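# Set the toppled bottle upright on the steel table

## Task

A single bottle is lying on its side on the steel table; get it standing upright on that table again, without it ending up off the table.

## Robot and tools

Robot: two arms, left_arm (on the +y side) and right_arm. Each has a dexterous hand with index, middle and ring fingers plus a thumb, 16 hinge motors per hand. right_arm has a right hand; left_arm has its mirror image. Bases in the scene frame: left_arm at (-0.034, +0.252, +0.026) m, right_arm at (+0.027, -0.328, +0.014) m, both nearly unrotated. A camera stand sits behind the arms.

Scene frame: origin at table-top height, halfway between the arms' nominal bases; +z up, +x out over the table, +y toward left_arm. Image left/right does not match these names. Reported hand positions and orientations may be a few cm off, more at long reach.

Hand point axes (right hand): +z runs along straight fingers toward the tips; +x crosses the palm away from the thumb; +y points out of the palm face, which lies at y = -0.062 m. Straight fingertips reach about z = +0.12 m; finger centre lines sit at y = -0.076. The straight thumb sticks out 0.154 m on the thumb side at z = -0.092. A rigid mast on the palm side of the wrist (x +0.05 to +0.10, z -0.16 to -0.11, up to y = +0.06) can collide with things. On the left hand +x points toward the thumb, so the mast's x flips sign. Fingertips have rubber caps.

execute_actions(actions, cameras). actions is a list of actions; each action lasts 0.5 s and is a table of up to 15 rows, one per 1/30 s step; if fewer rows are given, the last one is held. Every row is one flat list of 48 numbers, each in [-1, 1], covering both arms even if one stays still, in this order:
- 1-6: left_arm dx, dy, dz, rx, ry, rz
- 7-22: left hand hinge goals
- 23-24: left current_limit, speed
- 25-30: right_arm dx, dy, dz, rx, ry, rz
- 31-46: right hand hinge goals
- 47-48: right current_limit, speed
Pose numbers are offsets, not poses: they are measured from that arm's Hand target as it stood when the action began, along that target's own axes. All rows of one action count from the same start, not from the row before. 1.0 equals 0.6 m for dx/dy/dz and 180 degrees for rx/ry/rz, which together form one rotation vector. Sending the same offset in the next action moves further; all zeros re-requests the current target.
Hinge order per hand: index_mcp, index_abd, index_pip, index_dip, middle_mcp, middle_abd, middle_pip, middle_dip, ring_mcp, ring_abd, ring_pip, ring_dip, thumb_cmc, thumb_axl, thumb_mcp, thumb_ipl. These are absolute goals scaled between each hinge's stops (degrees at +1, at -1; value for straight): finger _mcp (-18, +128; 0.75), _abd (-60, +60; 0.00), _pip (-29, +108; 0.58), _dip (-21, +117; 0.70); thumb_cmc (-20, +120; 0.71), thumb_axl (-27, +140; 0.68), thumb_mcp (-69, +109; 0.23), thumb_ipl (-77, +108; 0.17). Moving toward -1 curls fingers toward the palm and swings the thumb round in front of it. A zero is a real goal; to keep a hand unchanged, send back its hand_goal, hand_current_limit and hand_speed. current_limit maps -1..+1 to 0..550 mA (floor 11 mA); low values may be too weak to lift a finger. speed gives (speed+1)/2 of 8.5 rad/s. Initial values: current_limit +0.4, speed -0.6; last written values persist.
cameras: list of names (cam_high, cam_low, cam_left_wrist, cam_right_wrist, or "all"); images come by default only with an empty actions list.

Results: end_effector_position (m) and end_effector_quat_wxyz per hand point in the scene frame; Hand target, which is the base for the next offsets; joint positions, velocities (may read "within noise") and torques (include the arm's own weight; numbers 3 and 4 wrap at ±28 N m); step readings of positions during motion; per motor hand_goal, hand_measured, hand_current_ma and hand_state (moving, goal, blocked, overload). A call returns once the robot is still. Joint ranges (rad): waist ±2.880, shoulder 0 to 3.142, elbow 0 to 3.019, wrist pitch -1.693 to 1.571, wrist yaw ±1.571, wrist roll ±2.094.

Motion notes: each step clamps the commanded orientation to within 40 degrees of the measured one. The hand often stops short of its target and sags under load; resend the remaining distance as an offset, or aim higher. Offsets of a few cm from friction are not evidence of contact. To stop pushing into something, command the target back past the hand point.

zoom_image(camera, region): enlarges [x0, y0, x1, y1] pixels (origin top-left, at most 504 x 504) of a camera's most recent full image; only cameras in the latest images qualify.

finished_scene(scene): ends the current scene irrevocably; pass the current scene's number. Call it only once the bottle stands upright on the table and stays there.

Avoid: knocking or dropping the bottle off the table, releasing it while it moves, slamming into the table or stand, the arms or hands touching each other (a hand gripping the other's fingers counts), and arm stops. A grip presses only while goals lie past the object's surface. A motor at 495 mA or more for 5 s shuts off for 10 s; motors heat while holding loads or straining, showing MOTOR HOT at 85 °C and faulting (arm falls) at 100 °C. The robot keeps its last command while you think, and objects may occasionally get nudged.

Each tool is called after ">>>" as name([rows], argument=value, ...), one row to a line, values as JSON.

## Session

>>> execute_actions(actions=[])

>>> zoom_image(camera="cam_high", region=[140, 100, 620, 504])

>>> zoom_image(camera="cam_low", region=[330, 160, 630, 400])

Scene clock: 0.00 s.
left_arm: end_effector_position=(+0.5744, +0.1548, +0.1821) hand_goal=(+0.754, +0.000, +0.576, +0.696, +0.754, +0.000, +0.576, +0.696, +0.754, +0.000, +0.576, +0.696, +0.714, +0.678, +0.226, +0.168) hand_measured=(+0.754, +0.000, +0.576, +0.696, +0.754, +0.000, +0.576, +0.696, +0.754, +0.000, +0.576, +0.696, +0.714, +0.678, +0.226, +0.168) hand_current_ma=(+0, +0, +0, +0, +0, +0, +0, +0, +0, +0, +0, +0, +0, +0, +0, +0) hand_state=(goal, goal, goal, goal, goal, goal, goal, goal, goal, goal, goal, goal, goal, goal, goal, goal) hand_current_limit=0.40 hand_speed=-0.60 end_effector_quat_wxyz=(+0.290, +0.114, +0.823, -0.475) | right_arm: end_effector_position=(+0.4278, -0.1788, +0.4002) hand_goal=(+0.754, +0.000, +0.576, +0.696, +0.754, +0.000, +0.576, +0.696, +0.754, +0.000, +0.576, +0.696, +0.714, +0.678, +0.226, +0.168) hand_measured=(+0.754, +0.000, +0.576, +0.696, +0.754, +0.000, +0.576, +0.696, +0.754, +0.000, +0.576, +0.696, +0.714, +0.678, +0.226, +0.168) hand_current_ma=(+0, +0, +0, +0, +0, +0, +0, +0, +0, +0, +0, +0, +0, +0, +0, +0) hand_state=(goal, goal, goal, goal, goal, goal, goal, goal, goal, goal, goal, goal, goal, goal, goal, goal) hand_current_limit=0.40 hand_speed=-0.60 end_effector_quat_wxyz=(+0.114, +0.675, +0.103, +0.722)
Joint positions: left_arm=[0 1.658 1.251 -0.414 1.023 -1.713] | right_arm=[0.808 1.064 0.713 0.451 0.812 1.19]
Joint velocities: within noise
Joint torques (N m): no reading
Heat: left arm: hottest elbow 40 °C; right arm: hottest elbow 37 °C.
Hand target: left_arm +0.5841, +0.1537, +0.1975; +0.303, +0.122, +0.816, -0.476 | right_arm +0.4304, -0.1754, +0.4113; +0.108, +0.668, +0.098, +0.730

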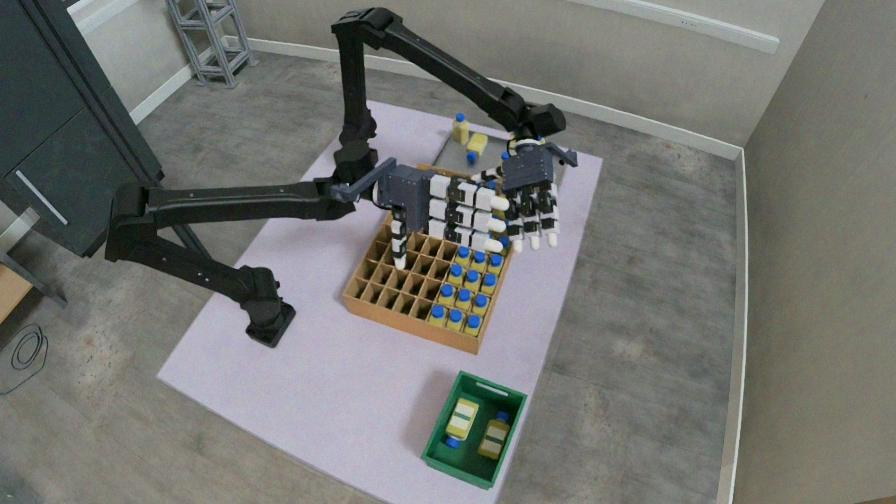

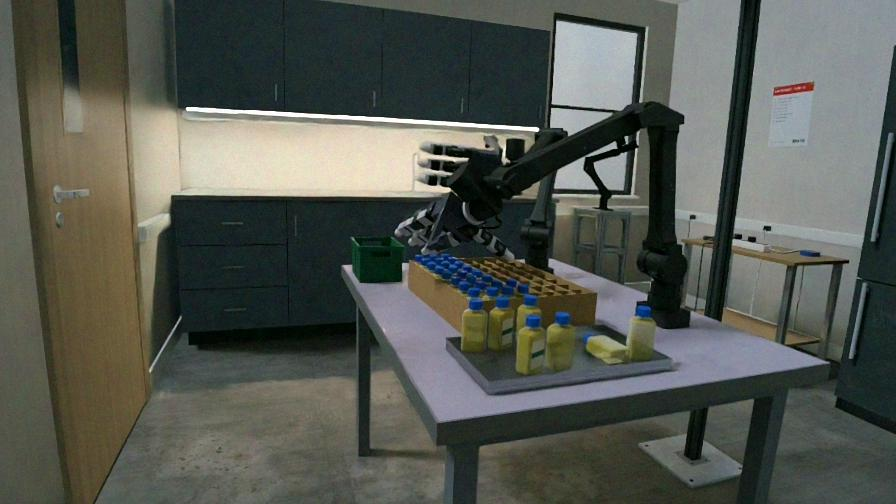

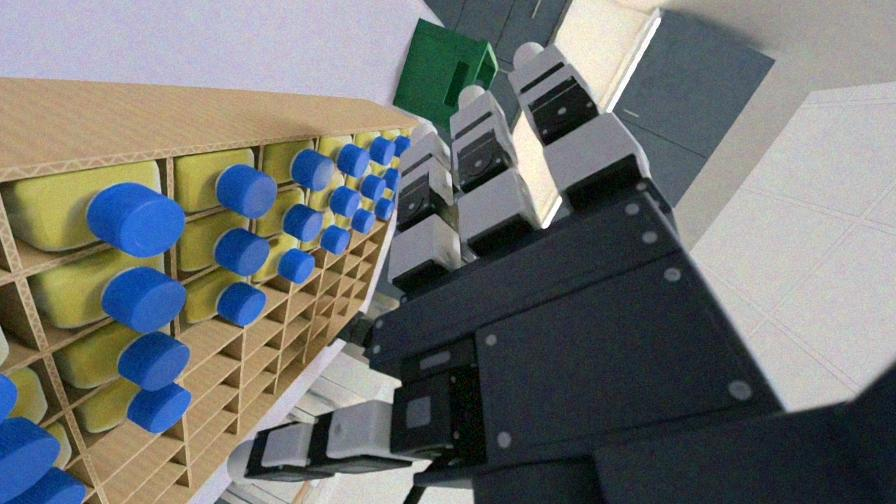

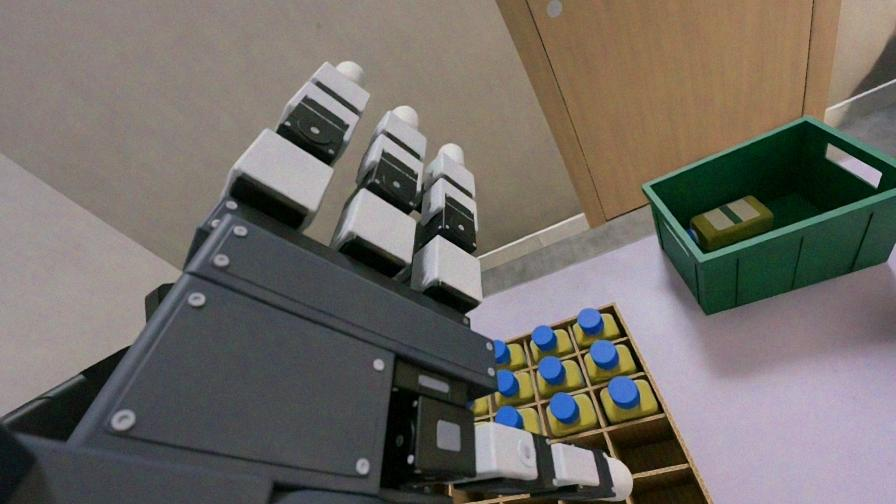

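Scaled by 1.050 from the camera's 896x504 image, which has a finer 1280x720 frame.

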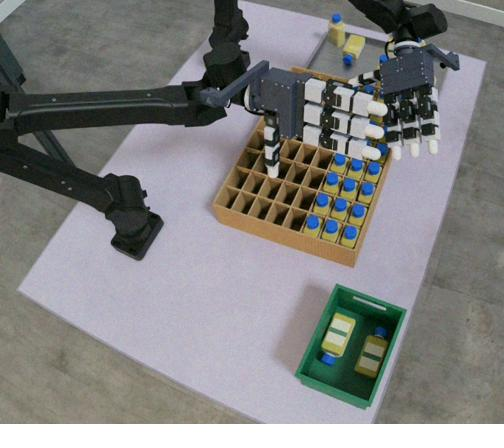

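Scaled by 1.680 from the camera's 896x504 image, which has a finer 1280x720 frame.

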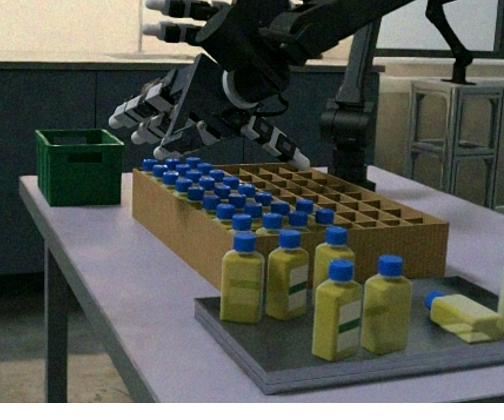

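>>> execute_actions([
  [[-0.049,-0.0745,-0.079,0,0,0,0.75,0,0.58,0.7,0.75,0,0.58,0.7,0.75,0,0.58,0.7,0.71,0.68,0.23,0.17,0.4,-0.6,0,0,0,0,0,0,0.75,0,0.58,0.7,0.75,0,0.58,0.7,0.75,0,0.58,0.7,0.71,0.68,0.23,0.17,0.4,-0.6]],
  [[-0.049,-0.0745,-0.079,0,0,0,0.75,0,0.58,0.7,0.75,0,0.58,0.7,0.75,0,0.58,0.7,0.71,0.68,0.23,0.17,0.4,-0.6,0,0,0,0,0,0,0.75,0,0.58,0.7,0.75,0,0.58,0.7,0.75,0,0.58,0.7,0.71,0.68,0.23,0.17,0.4,-0.6]],
  [[-0.049,-0.0745,-0.079,0,0,0,0.75,0,0.58,0.7,0.75,0,0.58,0.7,0.75,0,0.58,0.7,0.71,0.68,0.23,0.17,0.4,-0.6,0,0,0,0,0,0,0.75,0,0.58,0.7,0.75,0,0.58,0.7,0.75,0,0.58,0.7,0.71,0.68,0.23,0.17,0.4,-0.6]],
  [[0,0,0,-0.0146,0.066,0.0588,0.75,0,0.58,0.7,0.75,0,0.58,0.7,0.75,0,0.58,0.7,0.71,0.68,0.23,0.17,0.4,-0.6,0,0,0,0,0,0,0.75,0,0.58,0.7,0.75,0,0.58,0.7,0.75,0,0.58,0.7,0.71,0.68,0.23,0.17,0.4,-0.6]],
  [[0,0,0,-0.0146,0.066,0.0588,0.75,0,0.58,0.7,0.75,0,0.58,0.7,0.75,0,0.58,0.7,0.71,0.68,0.23,0.17,0.4,-0.6,0,0,0,0,0,0,0.75,0,0.58,0.7,0.75,0,0.58,0.7,0.75,0,0.58,0.7,0.71,0.68,0.23,0.17,0.4,-0.6]],
  [[0,0,0,-0.0146,0.066,0.0588,0.75,0,0.58,0.7,0.75,0,0.58,0.7,0.75,0,0.58,0.7,0.71,0.68,0.23,0.17,0.4,-0.6,0,0,0,0,0,0,0.75,0,0.58,0.7,0.75,0,0.58,0.7,0.75,0,0.58,0.7,0.71,0.68,0.23,0.17,0.4,-0.6]],
], cameras=["cam_high"])

Scene clock: 48.00 s.
left_arm: end_effector_position=(+0.5296, +0.2183, +0.3745) hand_goal=(+0.750, +0.000, +0.580, +0.700, +0.750, +0.000, +0.580, +0.700, +0.750, +0.000, +0.580, +0.700, +0.710, +0.680, +0.230, +0.170) hand_measured=(+0.746, +0.000, +0.576, +0.698, +0.744, +0.000, +0.576, +0.698, +0.744, +0.000, +0.576, +0.696, +0.704, +0.678, +0.226, +0.168) hand_current_ma=(-1, +0, +0, +0, -1, +0, +0, +0, -1, +0, +0, +0, -1, +0, -1, +0) hand_state=(goal, goal, goal, goal, goal, goal, goal, goal, goal, goal, goal, goal, goal, goal, goal, goal) hand_current_limit=0.40 hand_speed=-0.60 end_effector_quat_wxyz=(+0.187, +0.425, +0.850, -0.249) | right_arm: end_effector_position=(+0.4278, -0.1788, +0.4002) hand_goal=(+0.750, +0.000, +0.580, +0.700, +0.750, +0.000, +0.580, +0.700, +0.750, +0.000, +0.580, +0.700, +0.710, +0.680, +0.230, +0.170) hand_measured=(+0.754, +0.002, +0.578, +0.698, +0.754, +0.002, +0.578, +0.698, +0.754, +0.002, +0.578, +0.698, +0.714, +0.678, +0.228, +0.168) hand_current_ma=(+1, +0, +0, +0, +1, +0, +0, +0, +1, +0, +0, +0, +1, -1, +0, +0) hand_state=(goal, goal, goal, goal, goal, goal, goal, goal, goal, goal, goal, goal, goal, goal, goal, goal) hand_current_limit=0.40 hand_speed=-0.60 end_effector_quat_wxyz=(+0.114, +0.675, +0.103, +0.722)
Joint positions: left_arm=[0.005 1.624 1.866 -1.696 0.624 -0.66] | right_arm=[0.808 1.064 0.713 0.451 0.812 1.19]
Joint torques (N m): left_arm=[-1.85 -13.63 13.09 -0.08 0.3 0.14] | right_arm=[1.03 -9.17 12.36 2.06 -0.14 0.07]
Heat: left arm: hottest elbow 46 °C; right arm: hottest elbow 45 °C.
Hand target: left_arm +0.5341, +0.2133, +0.3975; +0.166, +0.455, +0.835, -0.261 | right_arm +0.4304, -0.1754, +0.4113; +0.108, +0.668, +0.098, +0.730
Off the commanded pose: left_arm 0.024 m, 5 deg | right_arm 0.012 m, 1 deg.
joint sent to its limit (left arm) — joint 4 (wrist pitch), lower limit. The joint targets are off in position and orientation.
Step readings (end_effector_position of left_arm | right_arm):
0: (+0.5744, +0.1548, +0.1821) | (+0.4278, -0.1788, +0.4002)
1: (+0.5741, +0.1548, +0.1819) | (+0.4278, -0.1788, +0.4002)
2: (+0.5720, +0.1548, +0.1816) | (+0.4278, -0.1788, +0.4002)
4: (+0.5627, +0.1560, +0.1831) | (+0.4278, -0.1788, +0.4002)
8: (+0.5494, +0.1617, +0.2030) | (+0.4278, -0.1788, +0.4002)
15: (+0.5533, +0.1676, +0.2407) | (+0.4278, -0.1788, +0.4002)
16: (+0.5533, +0.1681, +0.2416) | (+0.4278, -0.1788, +0.4002)
17: (+0.5515, +0.1696, +0.2421) | (+0.4278, -0.1788, +0.4002)
19: (+0.5446, +0.1761, +0.2448) | (+0.4278, -0.1788, +0.4002)
23: (+0.5368, +0.1828, +0.2676) | (+0.4278, -0.1788, +0.4002)
30: (+0.5386, +0.1871, +0.3070) | (+0.4278, -0.1788, +0.4002)
31: (+0.5383, +0.1876, +0.3081) | (+0.4278, -0.1788, +0.4002)
32: (+0.5362, +0.1894, +0.3089) | (+0.4278, -0.1788, +0.4002)
34: (+0.5307, +0.1959, +0.3137) | (+0.4278, -0.1788, +0.4002)
38: (+0.5262, +0.2025, +0.3379) | (+0.4278, -0.1788, +0.4002)
45: (+0.5244, +0.2071, +0.3718) | (+0.4278, -0.1788, +0.4002)
46: (+0.5242, +0.2082, +0.3729) | (+0.4278, -0.1788, +0.4002)
47: (+0.5225, +0.2094, +0.3726) | (+0.4278, -0.1788, +0.4002)
49: (+0.5184, +0.2143, +0.3716) | (+0.4278, -0.1788, +0.4002)
53: (+0.5151, +0.2181, +0.3747) | (+0.4278, -0.1788, +0.4002)
60: (+0.5189, +0.2175, +0.3780) | (+0.4278, -0.1788, +0.4002)
61: (+0.5192, +0.2183, +0.3772) | (+0.4278, -0.1788, +0.4002)
62: (+0.5187, +0.2207, +0.3749) | (+0.4278, -0.1788, +0.4002)
64: (+0.5178, +0.2254, +0.3713) | (+0.4278, -0.1788, +0.4002)
68: (+0.5164, +0.2217, +0.3722) | (+0.4278, -0.1788, +0.4002)
75: (+0.5195, +0.2161, +0.3787) | (+0.4278, -0.1788, +0.4002)
76: (+0.5201, +0.2170, +0.3786) | (+0.4278, -0.1788, +0.4002)
77: (+0.5207, +0.2209, +0.3772) | (+0.4278, -0.1788, +0.4002)
79: (+0.5219, +0.2250, +0.3739) | (+0.4278, -0.1788, +0.4002)
83: (+0.5249, +0.2262, +0.3727) | (+0.4278, -0.1788, +0.4002)
90: (+0.5284, +0.2209, +0.3739) | (+0.4278, -0.1788, +0.4002)
Images, in order (width x height): cam_high 896x504.

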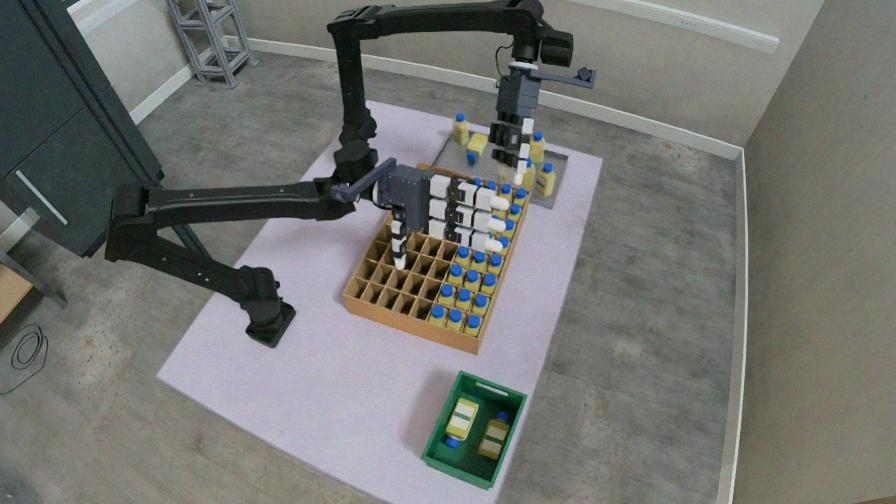

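>>> zoom_image(camera="cam_high", region=[400, 90, 600, 220])

Scaled by 2.520 from the camera's 896x504 image, which has a finer 1280x720 frame.

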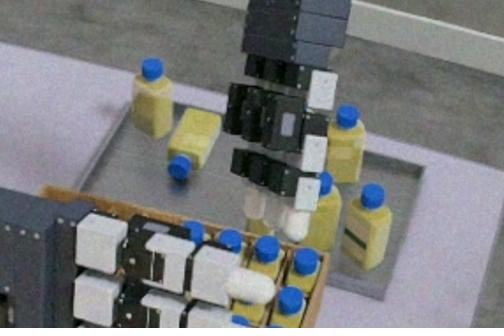

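>>> execute_actions([
  [[0,0,0,-0.0146,0.066,0.0588,0.75,0,0.58,0.7,0.75,0,0.58,0.7,0.75,0,0.58,0.7,0.71,0.68,0.23,0.17,0.4,-0.6,0,0,0,0,0,0,0.75,0,0.58,0.7,0.75,0,0.58,0.7,0.75,0,0.58,0.7,0.71,0.68,0.23,0.17,0.4,-0.6]],
  [[0,0,0,-0.0146,0.066,0.0588,0.75,0,0.58,0.7,0.75,0,0.58,0.7,0.75,0,0.58,0.7,0.71,0.68,0.23,0.17,0.4,-0.6,0,0,0,0,0,0,0.75,0,0.58,0.7,0.75,0,0.58,0.7,0.75,0,0.58,0.7,0.71,0.68,0.23,0.17,0.4,-0.6]],
  [[0,0,0,-0.0147,0.066,0.0588,0.75,0,0.58,0.7,0.75,0,0.58,0.7,0.75,0,0.58,0.7,0.71,0.68,0.23,0.17,0.4,-0.6,0,0,0,0,0,0,0.75,0,0.58,0.7,0.75,0,0.58,0.7,0.75,0,0.58,0.7,0.71,0.68,0.23,0.17,0.4,-0.6]],
  [[0.019,-0.0733,0.01,0,0,0.1,0.75,0.1,0.58,0.7,-0.48,0,-0.74,0,0.75,-0.04,0.58,0.7,0.71,0.68,0.23,0.17,0.4,-0.6,0,0,0,0,0,0,0.75,0,0.58,0.7,0.75,0,0.58,0.7,0.75,0,0.58,0.7,0.71,0.68,0.23,0.17,0.4,-0.6]],
  [[-0.0046,-0.0756,0.01,0,0,0.1,0.75,0.2,0.58,0.7,-0.48,0,-0.74,0,0.75,-0.04,0.58,0.7,0.71,0.68,0.23,0.17,0.4,-0.6,0,0,0,0,0,0,0.75,0,0.58,0.7,0.75,0,0.58,0.7,0.75,0,0.58,0.7,0.71,0.68,0.23,0.17,0.4,-0.6]],
  [[-0.0277,-0.0705,0.01,0,0,0.1,0.75,0.2,0.58,0.7,-0.48,0,-0.74,0,0.75,-0.04,0.58,0.7,0.71,0.68,0.23,0.17,0.4,-0.6,0,0,0,0,0,0,0.75,0,0.58,0.7,0.75,0,0.58,0.7,0.75,0,0.58,0.7,0.71,0.68,0.23,0.17,0.4,-0.6]],
  [[-0.0481,-0.0585,0.01,0,0,0.1,0.75,0.2,0.58,0.7,-0.48,0,-0.74,0,0.75,-0.04,0.58,0.7,0.71,0.68,0.23,0.17,0.4,-0.6,0,0,0,0,0,0,0.75,0,0.58,0.7,0.75,0,0.58,0.7,0.75,0,0.58,0.7,0.71,0.68,0.23,0.17,0.4,-0.6]],
  [[-0.0638,-0.0408,0.01,0,0,0.1,0.75,0.2,0.58,0.7,-0.48,0,-0.74,0,0.75,-0.04,0.58,0.7,0.71,0.68,0.23,0.17,0.4,-0.6,0,0,0,0,0,0,0.75,0,0.58,0.7,0.75,0,0.58,0.7,0.75,0,0.58,0.7,0.71,0.68,0.23,0.17,0.4,-0.6]],
], cameras=["cam_high","cam_low","cam_left_wrist"])

>>> zoom_image(camera="cam_high", region=[400, 80, 600, 220])

>>> zoom_image(camera="cam_low", region=[430, 220, 690, 400])

Scene clock: 115.50 s.
left_arm: end_effector_position=(+0.3184, +0.2712, +0.3652) hand_goal=(+0.750, +0.200, +0.580, +0.700, -0.480, +0.000, -0.740, +0.000, +0.750, -0.040, +0.580, +0.700, +0.710, +0.680, +0.230, +0.170) hand_measured=(+0.750, +0.196, +0.578, +0.698, -0.456, +0.000, -0.728, +0.002, +0.750, -0.038, +0.578, +0.698, +0.710, +0.678, +0.226, +0.168) hand_current_ma=(+0, +0, +0, +0, +12, +0, +3, +0, +0, +0, +0, +0, +0, +0, -1, +0) hand_state=(goal, goal, goal, goal, blocked, goal, goal, goal, goal, goal, goal, goal, goal, goal, goal, goal) hand_current_limit=0.40 hand_speed=-0.60 end_effector_quat_wxyz=(-0.007, +0.999, +0.001, +0.035) | right_arm: end_effector_position=(+0.4278, -0.1788, +0.4002) hand_goal=(+0.750, +0.000, +0.580, +0.700, +0.750, +0.000, +0.580, +0.700, +0.750, +0.000, +0.580, +0.700, +0.710, +0.680, +0.230, +0.170) hand_measured=(+0.754, +0.002, +0.578, +0.698, +0.754, +0.002, +0.578, +0.698, +0.754, +0.002, +0.578, +0.698, +0.714, +0.678, +0.228, +0.168) hand_current_ma=(+1, +0, +0, +0, +1, +0, +0, +0, +1, +0, +0, +0, +1, -1, +0, +0) hand_state=(goal, goal, goal, goal, goal, goal, goal, goal, goal, goal, goal, goal, goal, goal, goal, goal) hand_current_limit=0.40 hand_speed=-0.60 end_effector_quat_wxyz=(+0.114, +0.675, +0.103, +0.722)
Joint positions: left_arm=[0.296 1.217 1.42 -1.703 0.008 1.881] | right_arm=[0.808 1.064 0.713 0.451 0.812 1.19]
Joint torques (N m): left_arm=[-0.62 -8.12 8.65 0.13 0.37 0.1] | right_arm=[1.03 -9.23 12.33 2.07 -0.13 0.07]
Heat: left arm: hottest elbow 52 °C; right arm: hottest elbow 49 °C.
Hand target: left_arm +0.3142, +0.2702, +0.3673; +0.001, +1.000, +0.000, +0.000 | right_arm +0.4304, -0.1754, +0.4113; +0.108, +0.668, +0.098, +0.730
Off the commanded pose: left_arm 0.005 m, 4 deg | right_arm 0.012 m, 1 deg.
joint sent to its limit (left arm) — joint 4 (wrist pitch), lower limit. The joint targets are off in orientation, not in position.
Step readings (end_effector_position of left_arm | right_arm):
0: (+0.5296, +0.2183, +0.3745) | (+0.4278, -0.1788, +0.4002)
1: (+0.5297, +0.2194, +0.3743) | (+0.4278, -0.1788, +0.4002)
2: (+0.5303, +0.2238, +0.3734) | (+0.4278, -0.1788, +0.4002)
4: (+0.5316, +0.2270, +0.3728) | (+0.4278, -0.1788, +0.4002)
8: (+0.5344, +0.2275, +0.3750) | (+0.4278, -0.1788, +0.4002)
15: (+0.5352, +0.2218, +0.3810) | (+0.4278, -0.1788, +0.4002)
16: (+0.5354, +0.2223, +0.3816) | (+0.4278, -0.1788, +0.4002)
17: (+0.5360, +0.2245, +0.3823) | (+0.4278, -0.1788, +0.4002)
19: (+0.5374, +0.2290, +0.3845) | (+0.4278, -0.1788, +0.4002)
23: (+0.5384, +0.2248, +0.3893) | (+0.4278, -0.1788, +0.4002)
30: (+0.5389, +0.2224, +0.3923) | (+0.4278, -0.1788, +0.4002)
31: (+0.5391, +0.2223, +0.3922) | (+0.4278, -0.1788, +0.4002)
32: (+0.5394, +0.2241, +0.3922) | (+0.4278, -0.1788, +0.4002)
34: (+0.5393, +0.2294, +0.3924) | (+0.4278, -0.1788, +0.4002)
38: (+0.5389, +0.2257, +0.3905) | (+0.4278, -0.1788, +0.4002)
45: (+0.5401, +0.2208, +0.3897) | (+0.4278, -0.1788, +0.4002)
46: (+0.5398, +0.2201, +0.3895) | (+0.4278, -0.1788, +0.4002)
47: (+0.5380, +0.2180, +0.3878) | (+0.4278, -0.1788, +0.4002)
49: (+0.5267, +0.2175, +0.3807) | (+0.4278, -0.1788, +0.4002)
53: (+0.5000, +0.2190, +0.3776) | (+0.4278, -0.1788, +0.4002)
60: (+0.4915, +0.2223, +0.3952) | (+0.4278, -0.1788, +0.4002)
61: (+0.4912, +0.2220, +0.3946) | (+0.4278, -0.1788, +0.4002)
62: (+0.4891, +0.2233, +0.3920) | (+0.4278, -0.1788, +0.4002)
64: (+0.4787, +0.2289, +0.3825) | (+0.4278, -0.1788, +0.4002)
68: (+0.4585, +0.2338, +0.3746) | (+0.4278, -0.1788, +0.4002)
75: (+0.4499, +0.2406, +0.3849) | (+0.4278, -0.1788, +0.4002)
76: (+0.4493, +0.2394, +0.3847) | (+0.4278, -0.1788, +0.4002)
77: (+0.4468, +0.2395, +0.3831) | (+0.4278, -0.1788, +0.4002)
79: (+0.4368, +0.2371, +0.3775) | (+0.4278, -0.1788, +0.4002)
83: (+0.4172, +0.2471, +0.3725) | (+0.4278, -0.1788, +0.4002)
90: (+0.4077, +0.2522, +0.3781) | (+0.4278, -0.1788, +0.4002)
91: (+0.4068, +0.2509, +0.3781) | (+0.4278, -0.1788, +0.4002)
92: (+0.4042, +0.2511, +0.3770) | (+0.4278, -0.1788, +0.4002)
94: (+0.3948, +0.2490, +0.3737) | (+0.4278, -0.1788, +0.4002)
98: (+0.3761, +0.2589, +0.3692) | (+0.4278, -0.1788, +0.4002)
105: (+0.3656, +0.2626, +0.3716) | (+0.4278, -0.1788, +0.4002)
106: (+0.3646, +0.2620, +0.3715) | (+0.4278, -0.1788, +0.4002)
107: (+0.3618, +0.2623, +0.3708) | (+0.4278, -0.1788, +0.4002)
109: (+0.3529, +0.2615, +0.3689) | (+0.4278, -0.1788, +0.4002)
113: (+0.3345, +0.2696, +0.3649) | (+0.4278, -0.1788, +0.4002)
120: (+0.3232, +0.2726, +0.3656) | (+0.4278, -0.1788, +0.4002)
Images, in order (width x height): cam_high 896x504, cam_low 896x504, cam_left_wrist 896x504.

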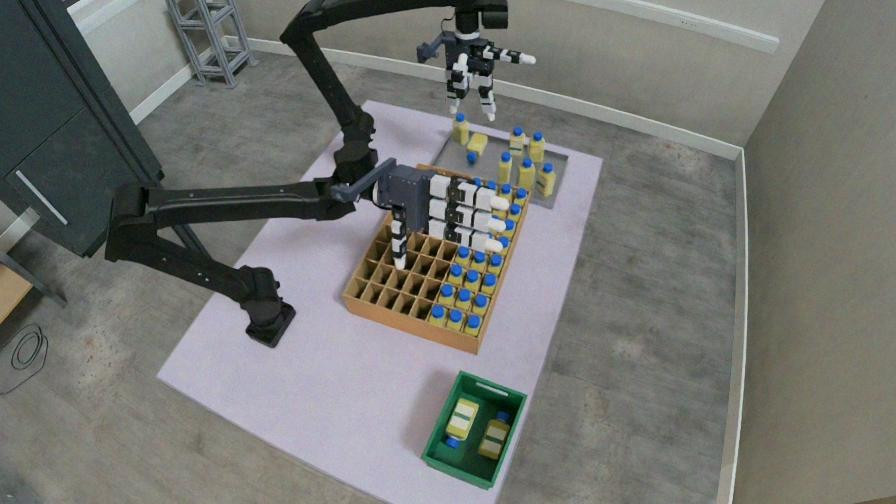

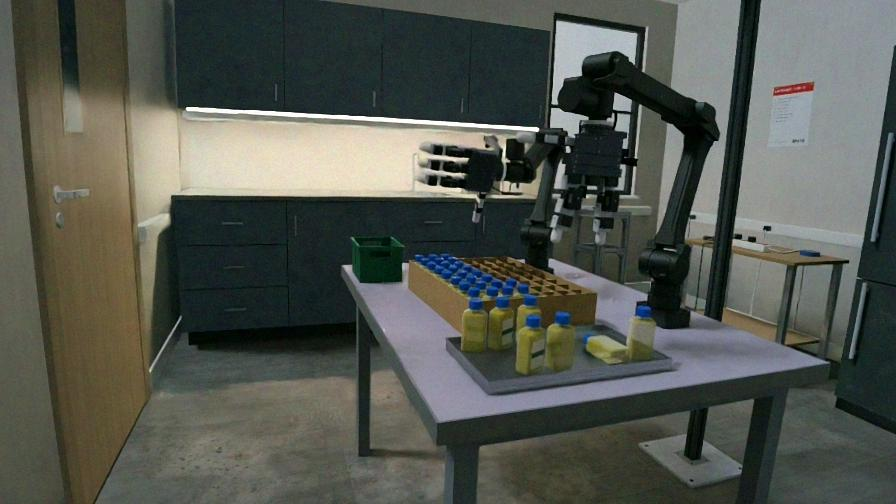

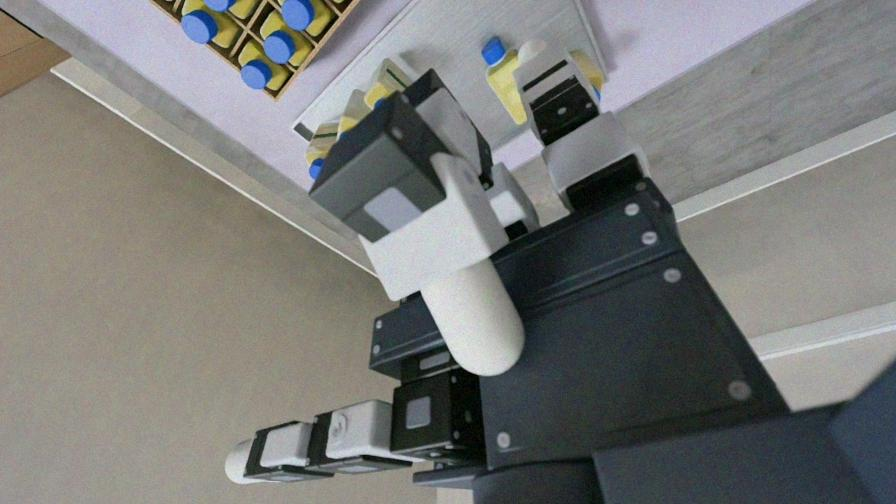

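Scaled by 2.520 from the camera's 896x504 image, which has a finer 1280x720 frame.

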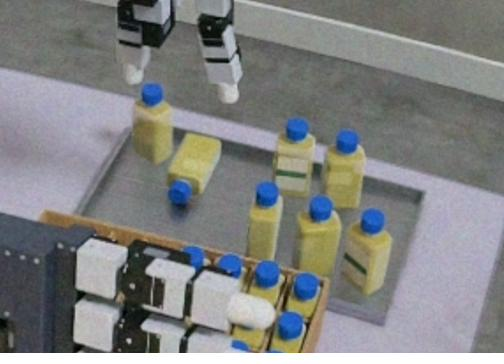

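Scaled by 1.938 from the camera's 896x504 image, which has a finer 1280x720 frame.

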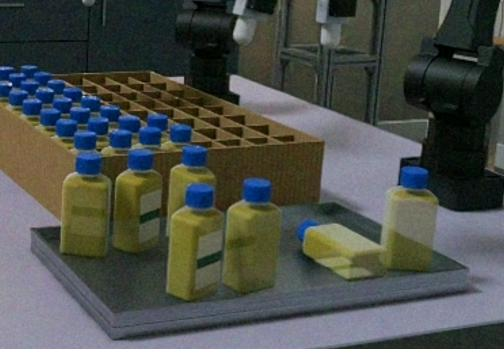

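>>> execute_actions([
  [[0.0115,-0.0415,0.089,0,0,0,0.75,0.2,0.58,0.7,-0.48,0,-0.74,0,0.75,-0.04,0.58,0.7,0.71,0.68,0.23,0.17,0.4,-0.6,0,0,0,0,0,0,0.75,0,0.58,0.7,0.75,0,0.58,0.7,0.75,0,0.58,0.7,0.71,0.68,0.23,0.17,0.4,-0.6]],
  [[0.0115,-0.0415,0.089,0,0,0,0.75,0.2,0.58,0.7,-0.48,0,-0.74,0,0.75,-0.04,0.58,0.7,0.71,0.68,0.23,0.17,0.4,-0.6,0,0,0,0,0,0,0.75,0,0.58,0.7,0.75,0,0.58,0.7,0.75,0,0.58,0.7,0.71,0.68,0.23,0.17,0.4,-0.6]],
], cameras=["cam_high","cam_low","cam_left_wrist"])

>>> zoom_image(camera="cam_high", region=[420, 80, 560, 200])

>>> zoom_image(camera="cam_low", region=[530, 200, 690, 380])

>>> zoom_image(camera="cam_left_wrist", region=[350, 0, 700, 250])

Scene clock: 150.20 s.
left_arm: end_effector_position=(+0.3252, +0.3162, +0.2616) hand_goal=(+0.750, +0.200, +0.580, +0.700, -0.480, +0.000, -0.740, +0.000, +0.750, -0.040, +0.580, +0.700, +0.710, +0.680, +0.230, +0.170) hand_measured=(+0.750, +0.196, +0.578, +0.698, -0.456, +0.000, -0.728, +0.002, +0.750, -0.038, +0.578, +0.698, +0.710, +0.678, +0.226, +0.168) hand_current_ma=(+0, +0, +0, +0, +12, +0, +3, +0, +0, +0, +0, +0, +0, +0, -1, +0) hand_state=(goal, goal, goal, goal, blocked, goal, goal, goal, goal, goal, goal, goal, goal, goal, goal, goal) hand_current_limit=0.40 hand_speed=-0.60 end_effector_quat_wxyz=(+0.002, +1.000, +0.006, -0.009) | right_arm: end_effector_position=(+0.4278, -0.1788, +0.4002) hand_goal=(+0.750, +0.000, +0.580, +0.700, +0.750, +0.000, +0.580, +0.700, +0.750, +0.000, +0.580, +0.700, +0.710, +0.680, +0.230, +0.170) hand_measured=(+0.754, +0.002, +0.578, +0.698, +0.754, +0.002, +0.578, +0.698, +0.754, +0.002, +0.578, +0.698, +0.714, +0.678, +0.228, +0.168) hand_current_ma=(+1, +0, +0, +0, +1, +0, +0, +0, +1, +0, +0, +0, +1, -1, +0, +0) hand_state=(goal, goal, goal, goal, goal, goal, goal, goal, goal, goal, goal, goal, goal, goal, goal, goal) hand_current_limit=0.40 hand_speed=-0.60 end_effector_quat_wxyz=(+0.114, +0.675, +0.103, +0.722)
Joint positions: left_arm=[0.402 1.314 1.234 -1.509 -0.005 1.976] | right_arm=[0.808 1.064 0.713 0.451 0.812 1.19]
Joint torques (N m): left_arm=[-0.67 -8.29 9.06 0.77 0.09 0.12] | right_arm=[1.03 -9.17 12.34 2.04 -0.14 0.07]
Heat: left arm: hottest elbow 48 °C; right arm: hottest elbow 50 °C.
Hand target: left_arm +0.3280, +0.3200, +0.2605; +0.001, +1.000, +0.000, +0.000 | right_arm +0.4304, -0.1754, +0.4113; +0.108, +0.668, +0.098, +0.730
Off the commanded pose: left_arm 0.005 m, 1 deg | right_arm 0.012 m, 1 deg.
Step readings (end_effector_position of left_arm | right_arm):
0: (+0.3184, +0.2712, +0.3652) | (+0.4278, -0.1788, +0.4002)
1: (+0.3183, +0.2712, +0.3648) | (+0.4278, -0.1788, +0.4002)
2: (+0.3173, +0.2720, +0.3627) | (+0.4278, -0.1788, +0.4002)
4: (+0.3156, +0.2758, +0.3535) | (+0.4278, -0.1788, +0.4002)
8: (+0.3129, +0.2837, +0.3283) | (+0.4278, -0.1788, +0.4002)
15: (+0.3185, +0.2911, +0.3140) | (+0.4278, -0.1788, +0.4002)
16: (+0.3187, +0.2913, +0.3135) | (+0.4278, -0.1788, +0.4002)
17: (+0.3197, +0.2930, +0.3113) | (+0.4278, -0.1788, +0.4002)
19: (+0.3225, +0.2988, +0.3005) | (+0.4278, -0.1788, +0.4002)
23: (+0.3213, +0.3087, +0.2742) | (+0.4278, -0.1788, +0.4002)
30: (+0.3250, +0.3161, +0.2616) | (+0.4278, -0.1788, +0.4002)
Images, in order (width x height): cam_high 896x504, cam_low 896x504, cam_left_wrist 896x504.

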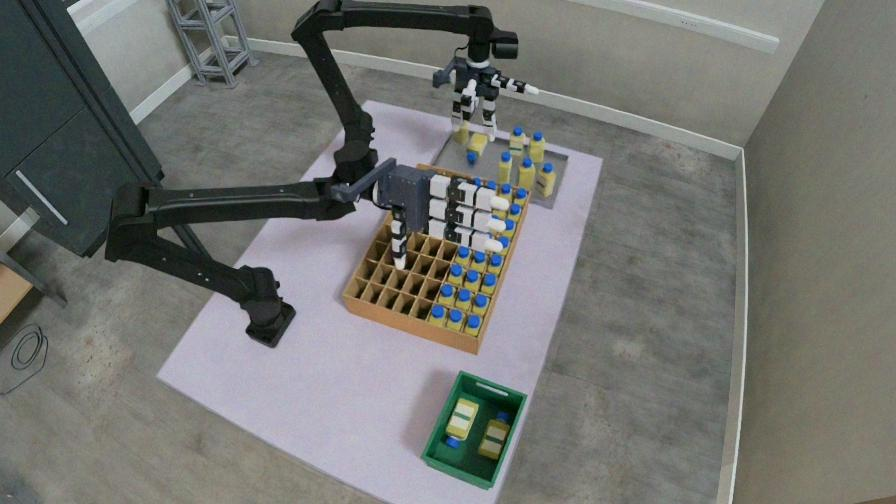

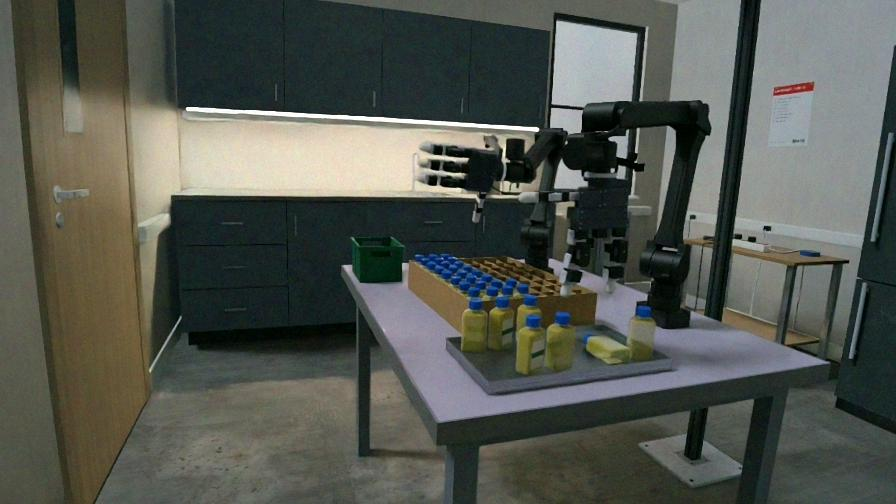

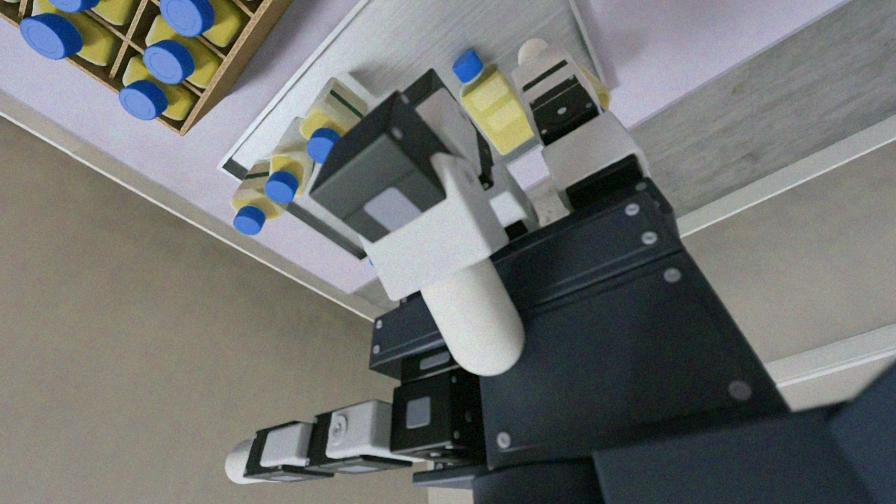

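Scaled by 3.600 from the camera's 896x504 image, which has a finer 1280x720 frame.

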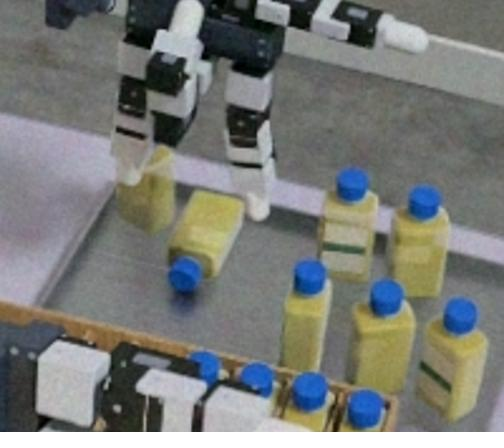

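Scaled by 2.800 from the camera's 896x504 image, which has a finer 1280x720 frame.

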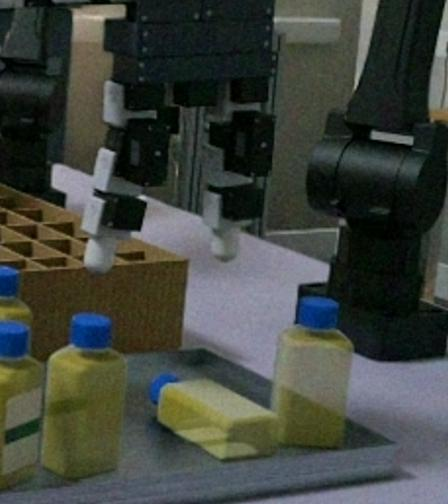

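Scaled by 1.440 from the camera's 896x504 image, which has a finer 1280x720 frame.

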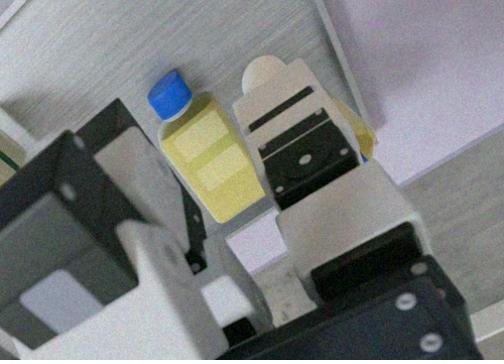

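>>> execute_actions([
  [[0.015,-0.008,0.07,0,0,0,0.75,0.2,0.58,0.7,-0.48,0,-0.74,0,0.75,-0.04,0.58,0.7,0.71,0.68,0.23,0.17,0.4,-0.6,0,0,0,0,0,0,0.75,0,0.58,0.7,0.75,0,0.58,0.7,0.75,0,0.58,0.7,0.71,0.68,0.23,0.17,0.4,-0.6]],
  [[0,0,0.07,0,0,0,0.75,0.2,0.58,0.7,-0.48,0,-0.74,0,0.75,-0.04,0.58,0.7,0.71,0.68,0.23,0.17,0.4,-0.6,0,0,0,0,0,0,0.75,0,0.58,0.7,0.75,0,0.58,0.7,0.75,0,0.58,0.7,0.71,0.68,0.23,0.17,0.4,-0.6]],
], cameras=["cam_high","cam_low","cam_left_wrist"])

>>> zoom_image(camera="cam_high", region=[420, 80, 560, 200])

>>> zoom_image(camera="cam_low", region=[530, 200, 690, 380])

>>> zoom_image(camera="cam_left_wrist", region=[350, 0, 700, 250])

Scene clock: 168.07 s.
left_arm: end_effector_position=(+0.3345, +0.3204, +0.1791) hand_goal=(+0.750, +0.200, +0.580, +0.700, -0.480, +0.000, -0.740, +0.000, +0.750, -0.040, +0.580, +0.700, +0.710, +0.680, +0.230, +0.170) hand_measured=(+0.750, +0.196, +0.578, +0.698, -0.456, +0.000, -0.728, +0.002, +0.750, -0.038, +0.578, +0.698, +0.710, +0.678, +0.226, +0.168) hand_current_ma=(+0, +0, +0, +0, +12, +0, +3, +0, +0, +0, +0, +0, +0, +0, -1, +0) hand_state=(goal, goal, goal, goal, blocked, goal, goal, goal, goal, goal, goal, goal, goal, goal, goal, goal) hand_current_limit=0.40 hand_speed=-0.60 end_effector_quat_wxyz=(+0.001, +1.000, +0.006, -0.008) | right_arm: end_effector_position=(+0.4278, -0.1788, +0.4002) hand_goal=(+0.750, +0.000, +0.580, +0.700, +0.750, +0.000, +0.580, +0.700, +0.750, +0.000, +0.580, +0.700, +0.710, +0.680, +0.230, +0.170) hand_measured=(+0.754, +0.002, +0.578, +0.698, +0.754, +0.002, +0.578, +0.698, +0.754, +0.002, +0.578, +0.698, +0.714, +0.678, +0.228, +0.168) hand_current_ma=(+1, +0, +0, +0, +1, +0, +0, +0, +1, +0, +0, +0, +1, -1, +0, +0) hand_state=(goal, goal, goal, goal, goal, goal, goal, goal, goal, goal, goal, goal, goal, goal, goal, goal) hand_current_limit=0.40 hand_speed=-0.60 end_effector_quat_wxyz=(+0.114, +0.675, +0.103, +0.722)
Joint positions: left_arm=[0.402 1.381 1.077 -1.282 -0.005 1.977] | right_arm=[0.808 1.064 0.713 0.451 0.812 1.19]
Joint torques (N m): left_arm=[-0.56 -8.47 8.57 0.8 0.09 0.12] | right_arm=[1.08 -9.23 12.34 2.06 -0.13 0.07]
Heat: left arm: hottest elbow 48 °C; right arm: hottest elbow 51 °C.
Hand target: left_arm +0.3370, +0.3248, +0.1765; +0.001, +1.000, +0.000, +0.000 | right_arm +0.4304, -0.1754, +0.4113; +0.108, +0.668, +0.098, +0.730
Off the commanded pose: left_arm 0.006 m, 1 deg | right_arm 0.012 m, 1 deg.
Step readings (end_effector_position of left_arm | right_arm):
0: (+0.3252, +0.3162, +0.2616) | (+0.4278, -0.1788, +0.4002)
1: (+0.3253, +0.3163, +0.2613) | (+0.4278, -0.1788, +0.4002)
2: (+0.3266, +0.3169, +0.2594) | (+0.4278, -0.1788, +0.4002)
4: (+0.3298, +0.3183, +0.2516) | (+0.4278, -0.1788, +0.4002)
8: (+0.3307, +0.3187, +0.2315) | (+0.4278, -0.1788, +0.4002)
15: (+0.3337, +0.3201, +0.2204) | (+0.4278, -0.1788, +0.4002)
16: (+0.3341, +0.3202, +0.2199) | (+0.4278, -0.1788, +0.4002)
17: (+0.3354, +0.3208, +0.2180) | (+0.4278, -0.1788, +0.4002)
19: (+0.3368, +0.3214, +0.2089) | (+0.4278, -0.1788, +0.4002)
23: (+0.3322, +0.3194, +0.1883) | (+0.4278, -0.1788, +0.4002)
30: (+0.3339, +0.3201, +0.1791) | (+0.4278, -0.1788, +0.4002)
Images, in order (width x height): cam_high 896x504, cam_low 896x504, cam_left_wrist 896x504.

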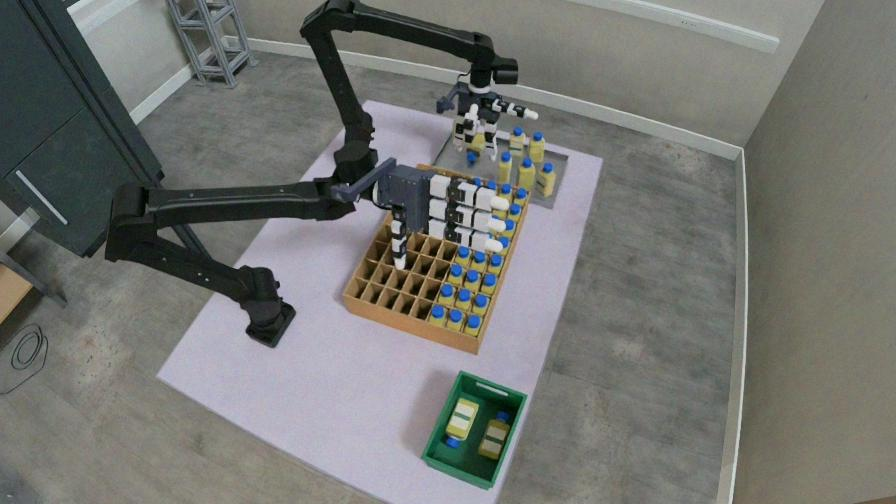

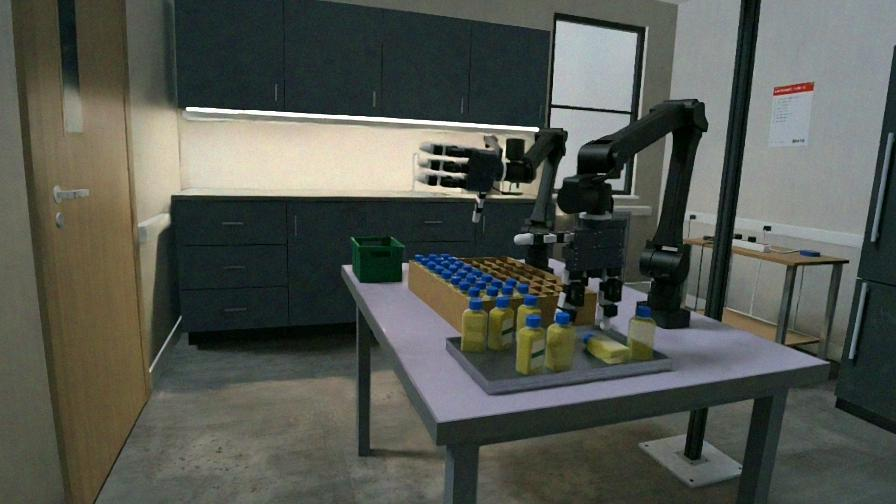

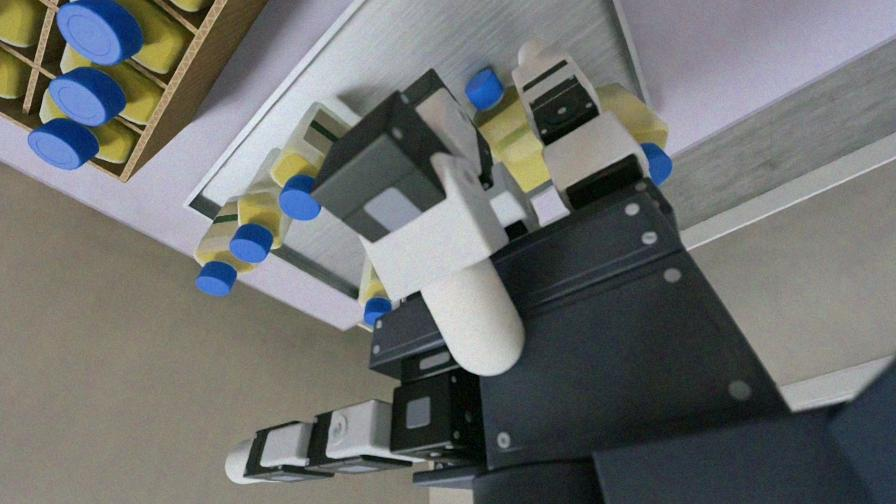

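Scaled by 3.600 from the camera's 896x504 image, which has a finer 1280x720 frame.

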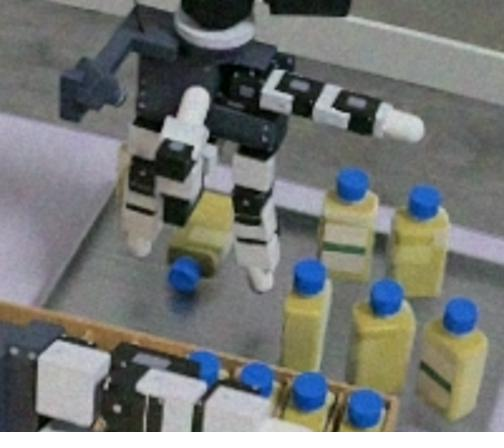

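Scaled by 2.800 from the camera's 896x504 image, which has a finer 1280x720 frame.

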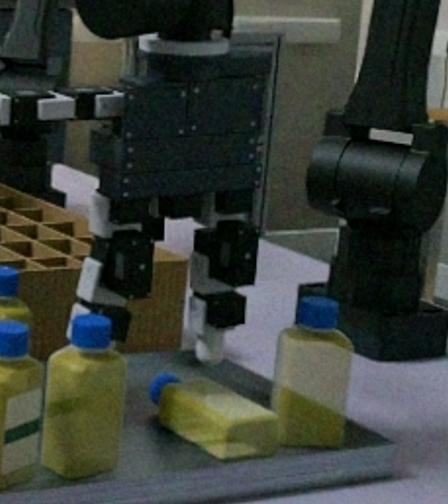

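Scaled by 1.440 from the camera's 896x504 image, which has a finer 1280x720 frame.

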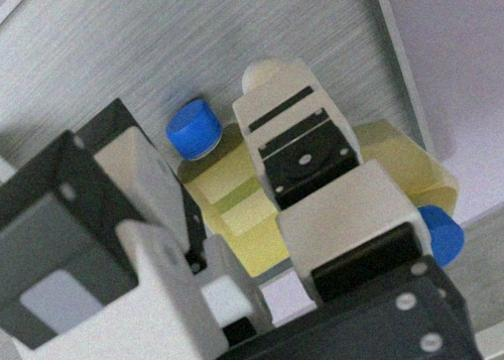

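>>> execute_actions([
  [[0.008,0,0.03,0,0,0,0.75,0.1,0.58,0.7,-0.48,0,-0.74,0,0.75,-0.04,0.58,0.7,0.71,0.68,0.23,0.17,0.4,-0.6,0,0,0,0,0,0,0.75,0,0.58,0.7,0.75,0,0.58,0.7,0.75,0,0.58,0.7,0.71,0.68,0.23,0.17,0.4,-0.6]],
], cameras=["cam_low","cam_left_wrist"])

>>> zoom_image(camera="cam_low", region=[530, 200, 690, 380])

>>> zoom_image(camera="cam_left_wrist", region=[350, 0, 700, 250])

Scene clock: 202.83 s.
left_arm: end_effector_position=(+0.3393, +0.3225, +0.1630) hand_goal=(+0.750, +0.100, +0.580, +0.700, -0.480, +0.000, -0.740, +0.000, +0.750, -0.040, +0.580, +0.700, +0.710, +0.680, +0.230, +0.170) hand_measured=(+0.750, +0.104, +0.578, +0.698, -0.456, +0.000, -0.728, +0.002, +0.750, -0.038, +0.578, +0.698, +0.710, +0.678, +0.226, +0.168) hand_current_ma=(+0, +0, +0, +0, +12, +0, +3, +0, +0, +0, +0, +0, +0, +0, -1, +0) hand_state=(goal, goal, goal, goal, blocked, goal, goal, goal, goal, goal, goal, goal, goal, goal, goal, goal) hand_current_limit=0.40 hand_speed=-0.60 end_effector_quat_wxyz=(+0.000, +1.000, +0.006, -0.006) | right_arm: end_effector_position=(+0.4278, -0.1788, +0.4002) hand_goal=(+0.750, +0.000, +0.580, +0.700, +0.750, +0.000, +0.580, +0.700, +0.750, +0.000, +0.580, +0.700, +0.710, +0.680, +0.230, +0.170) hand_measured=(+0.754, +0.002, +0.578, +0.698, +0.754, +0.002, +0.578, +0.698, +0.754, +0.002, +0.578, +0.698, +0.714, +0.678, +0.228, +0.168) hand_current_ma=(+1, +0, +0, +0, +1, +0, +0, +0, +1, +0, +0, +0, +1, -1, +0, +0) hand_state=(goal, goal, goal, goal, goal, goal, goal, goal, goal, goal, goal, goal, goal, goal, goal, goal) hand_current_limit=0.40 hand_speed=-0.60 end_effector_quat_wxyz=(+0.114, +0.675, +0.103, +0.722)
Joint positions: left_arm=[0.402 1.405 1.058 -1.233 -0.005 1.977] | right_arm=[0.808 1.064 0.713 0.451 0.812 1.19]
Joint torques (N m): left_arm=[-1.03 -8.47 8.21 0.79 0.1 0.07] | right_arm=[1.08 -9.23 12.34 2.06 -0.13 0.06]
Heat: left arm: hottest elbow 46 °C; right arm: hottest elbow 51 °C.
Hand target: left_arm +0.3418, +0.3247, +0.1586; +0.001, +1.000, +0.000, +0.000 | right_arm +0.4304, -0.1754, +0.4113; +0.108, +0.668, +0.098, +0.730
Off the commanded pose: left_arm 0.006 m, 1 deg | right_arm 0.012 m, 1 deg.
Step readings (end_effector_position of left_arm | right_arm):
0: (+0.3345, +0.3204, +0.1791) | (+0.4278, -0.1788, +0.4002)
1: (+0.3345, +0.3204, +0.1791) | (+0.4278, -0.1788, +0.4002)
2: (+0.3356, +0.3209, +0.1786) | (+0.4278, -0.1788, +0.4002)
4: (+0.3377, +0.3218, +0.1761) | (+0.4278, -0.1788, +0.4002)
8: (+0.3392, +0.3225, +0.1683) | (+0.4278, -0.1788, +0.4002)
15: (+0.3393, +0.3225, +0.1630) | (+0.4278, -0.1788, +0.4002)
Images, in order (width x height): cam_low 896x504, cam_left_wrist 896x504.

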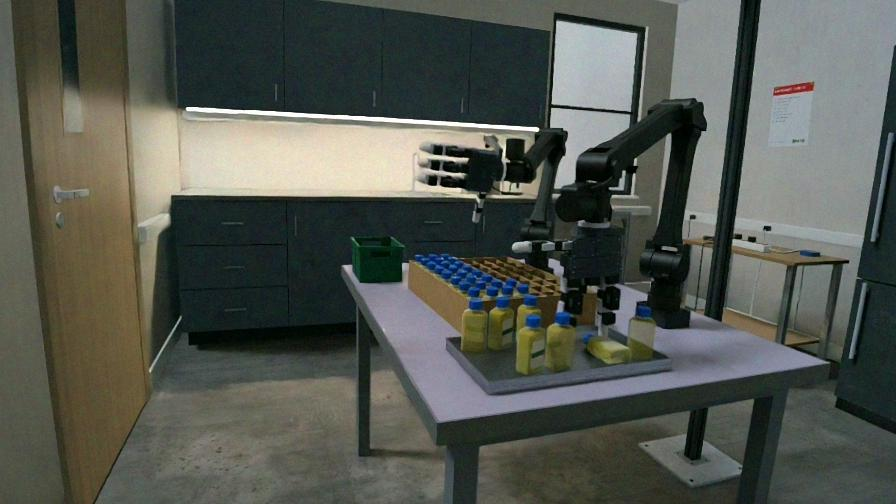

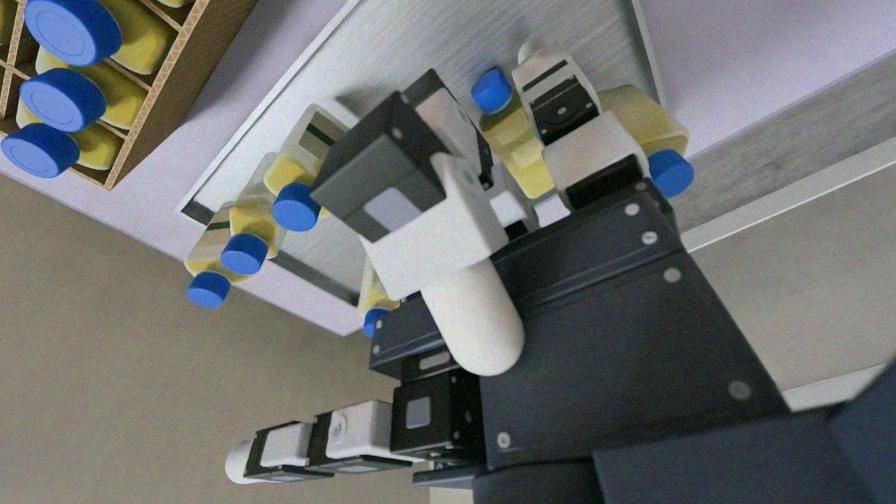

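Scaled by 2.800 from the camera's 896x504 image, which has a finer 1280x720 frame.

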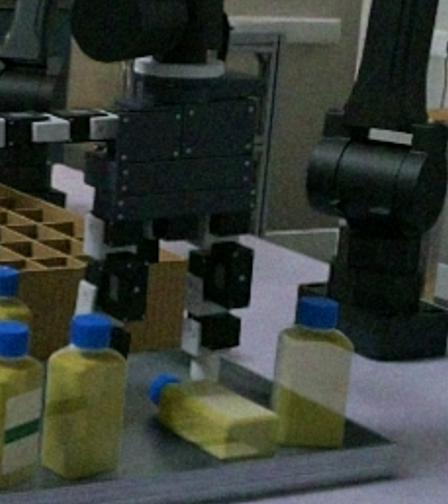

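Scaled by 1.440 from the camera's 896x504 image, which has a finer 1280x720 frame.

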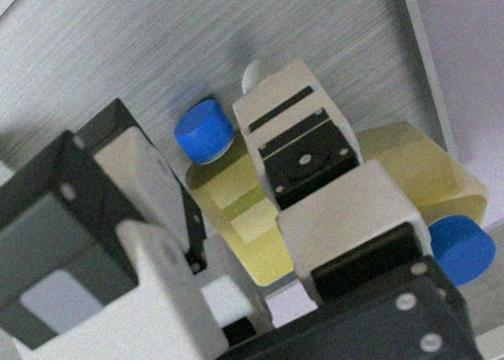

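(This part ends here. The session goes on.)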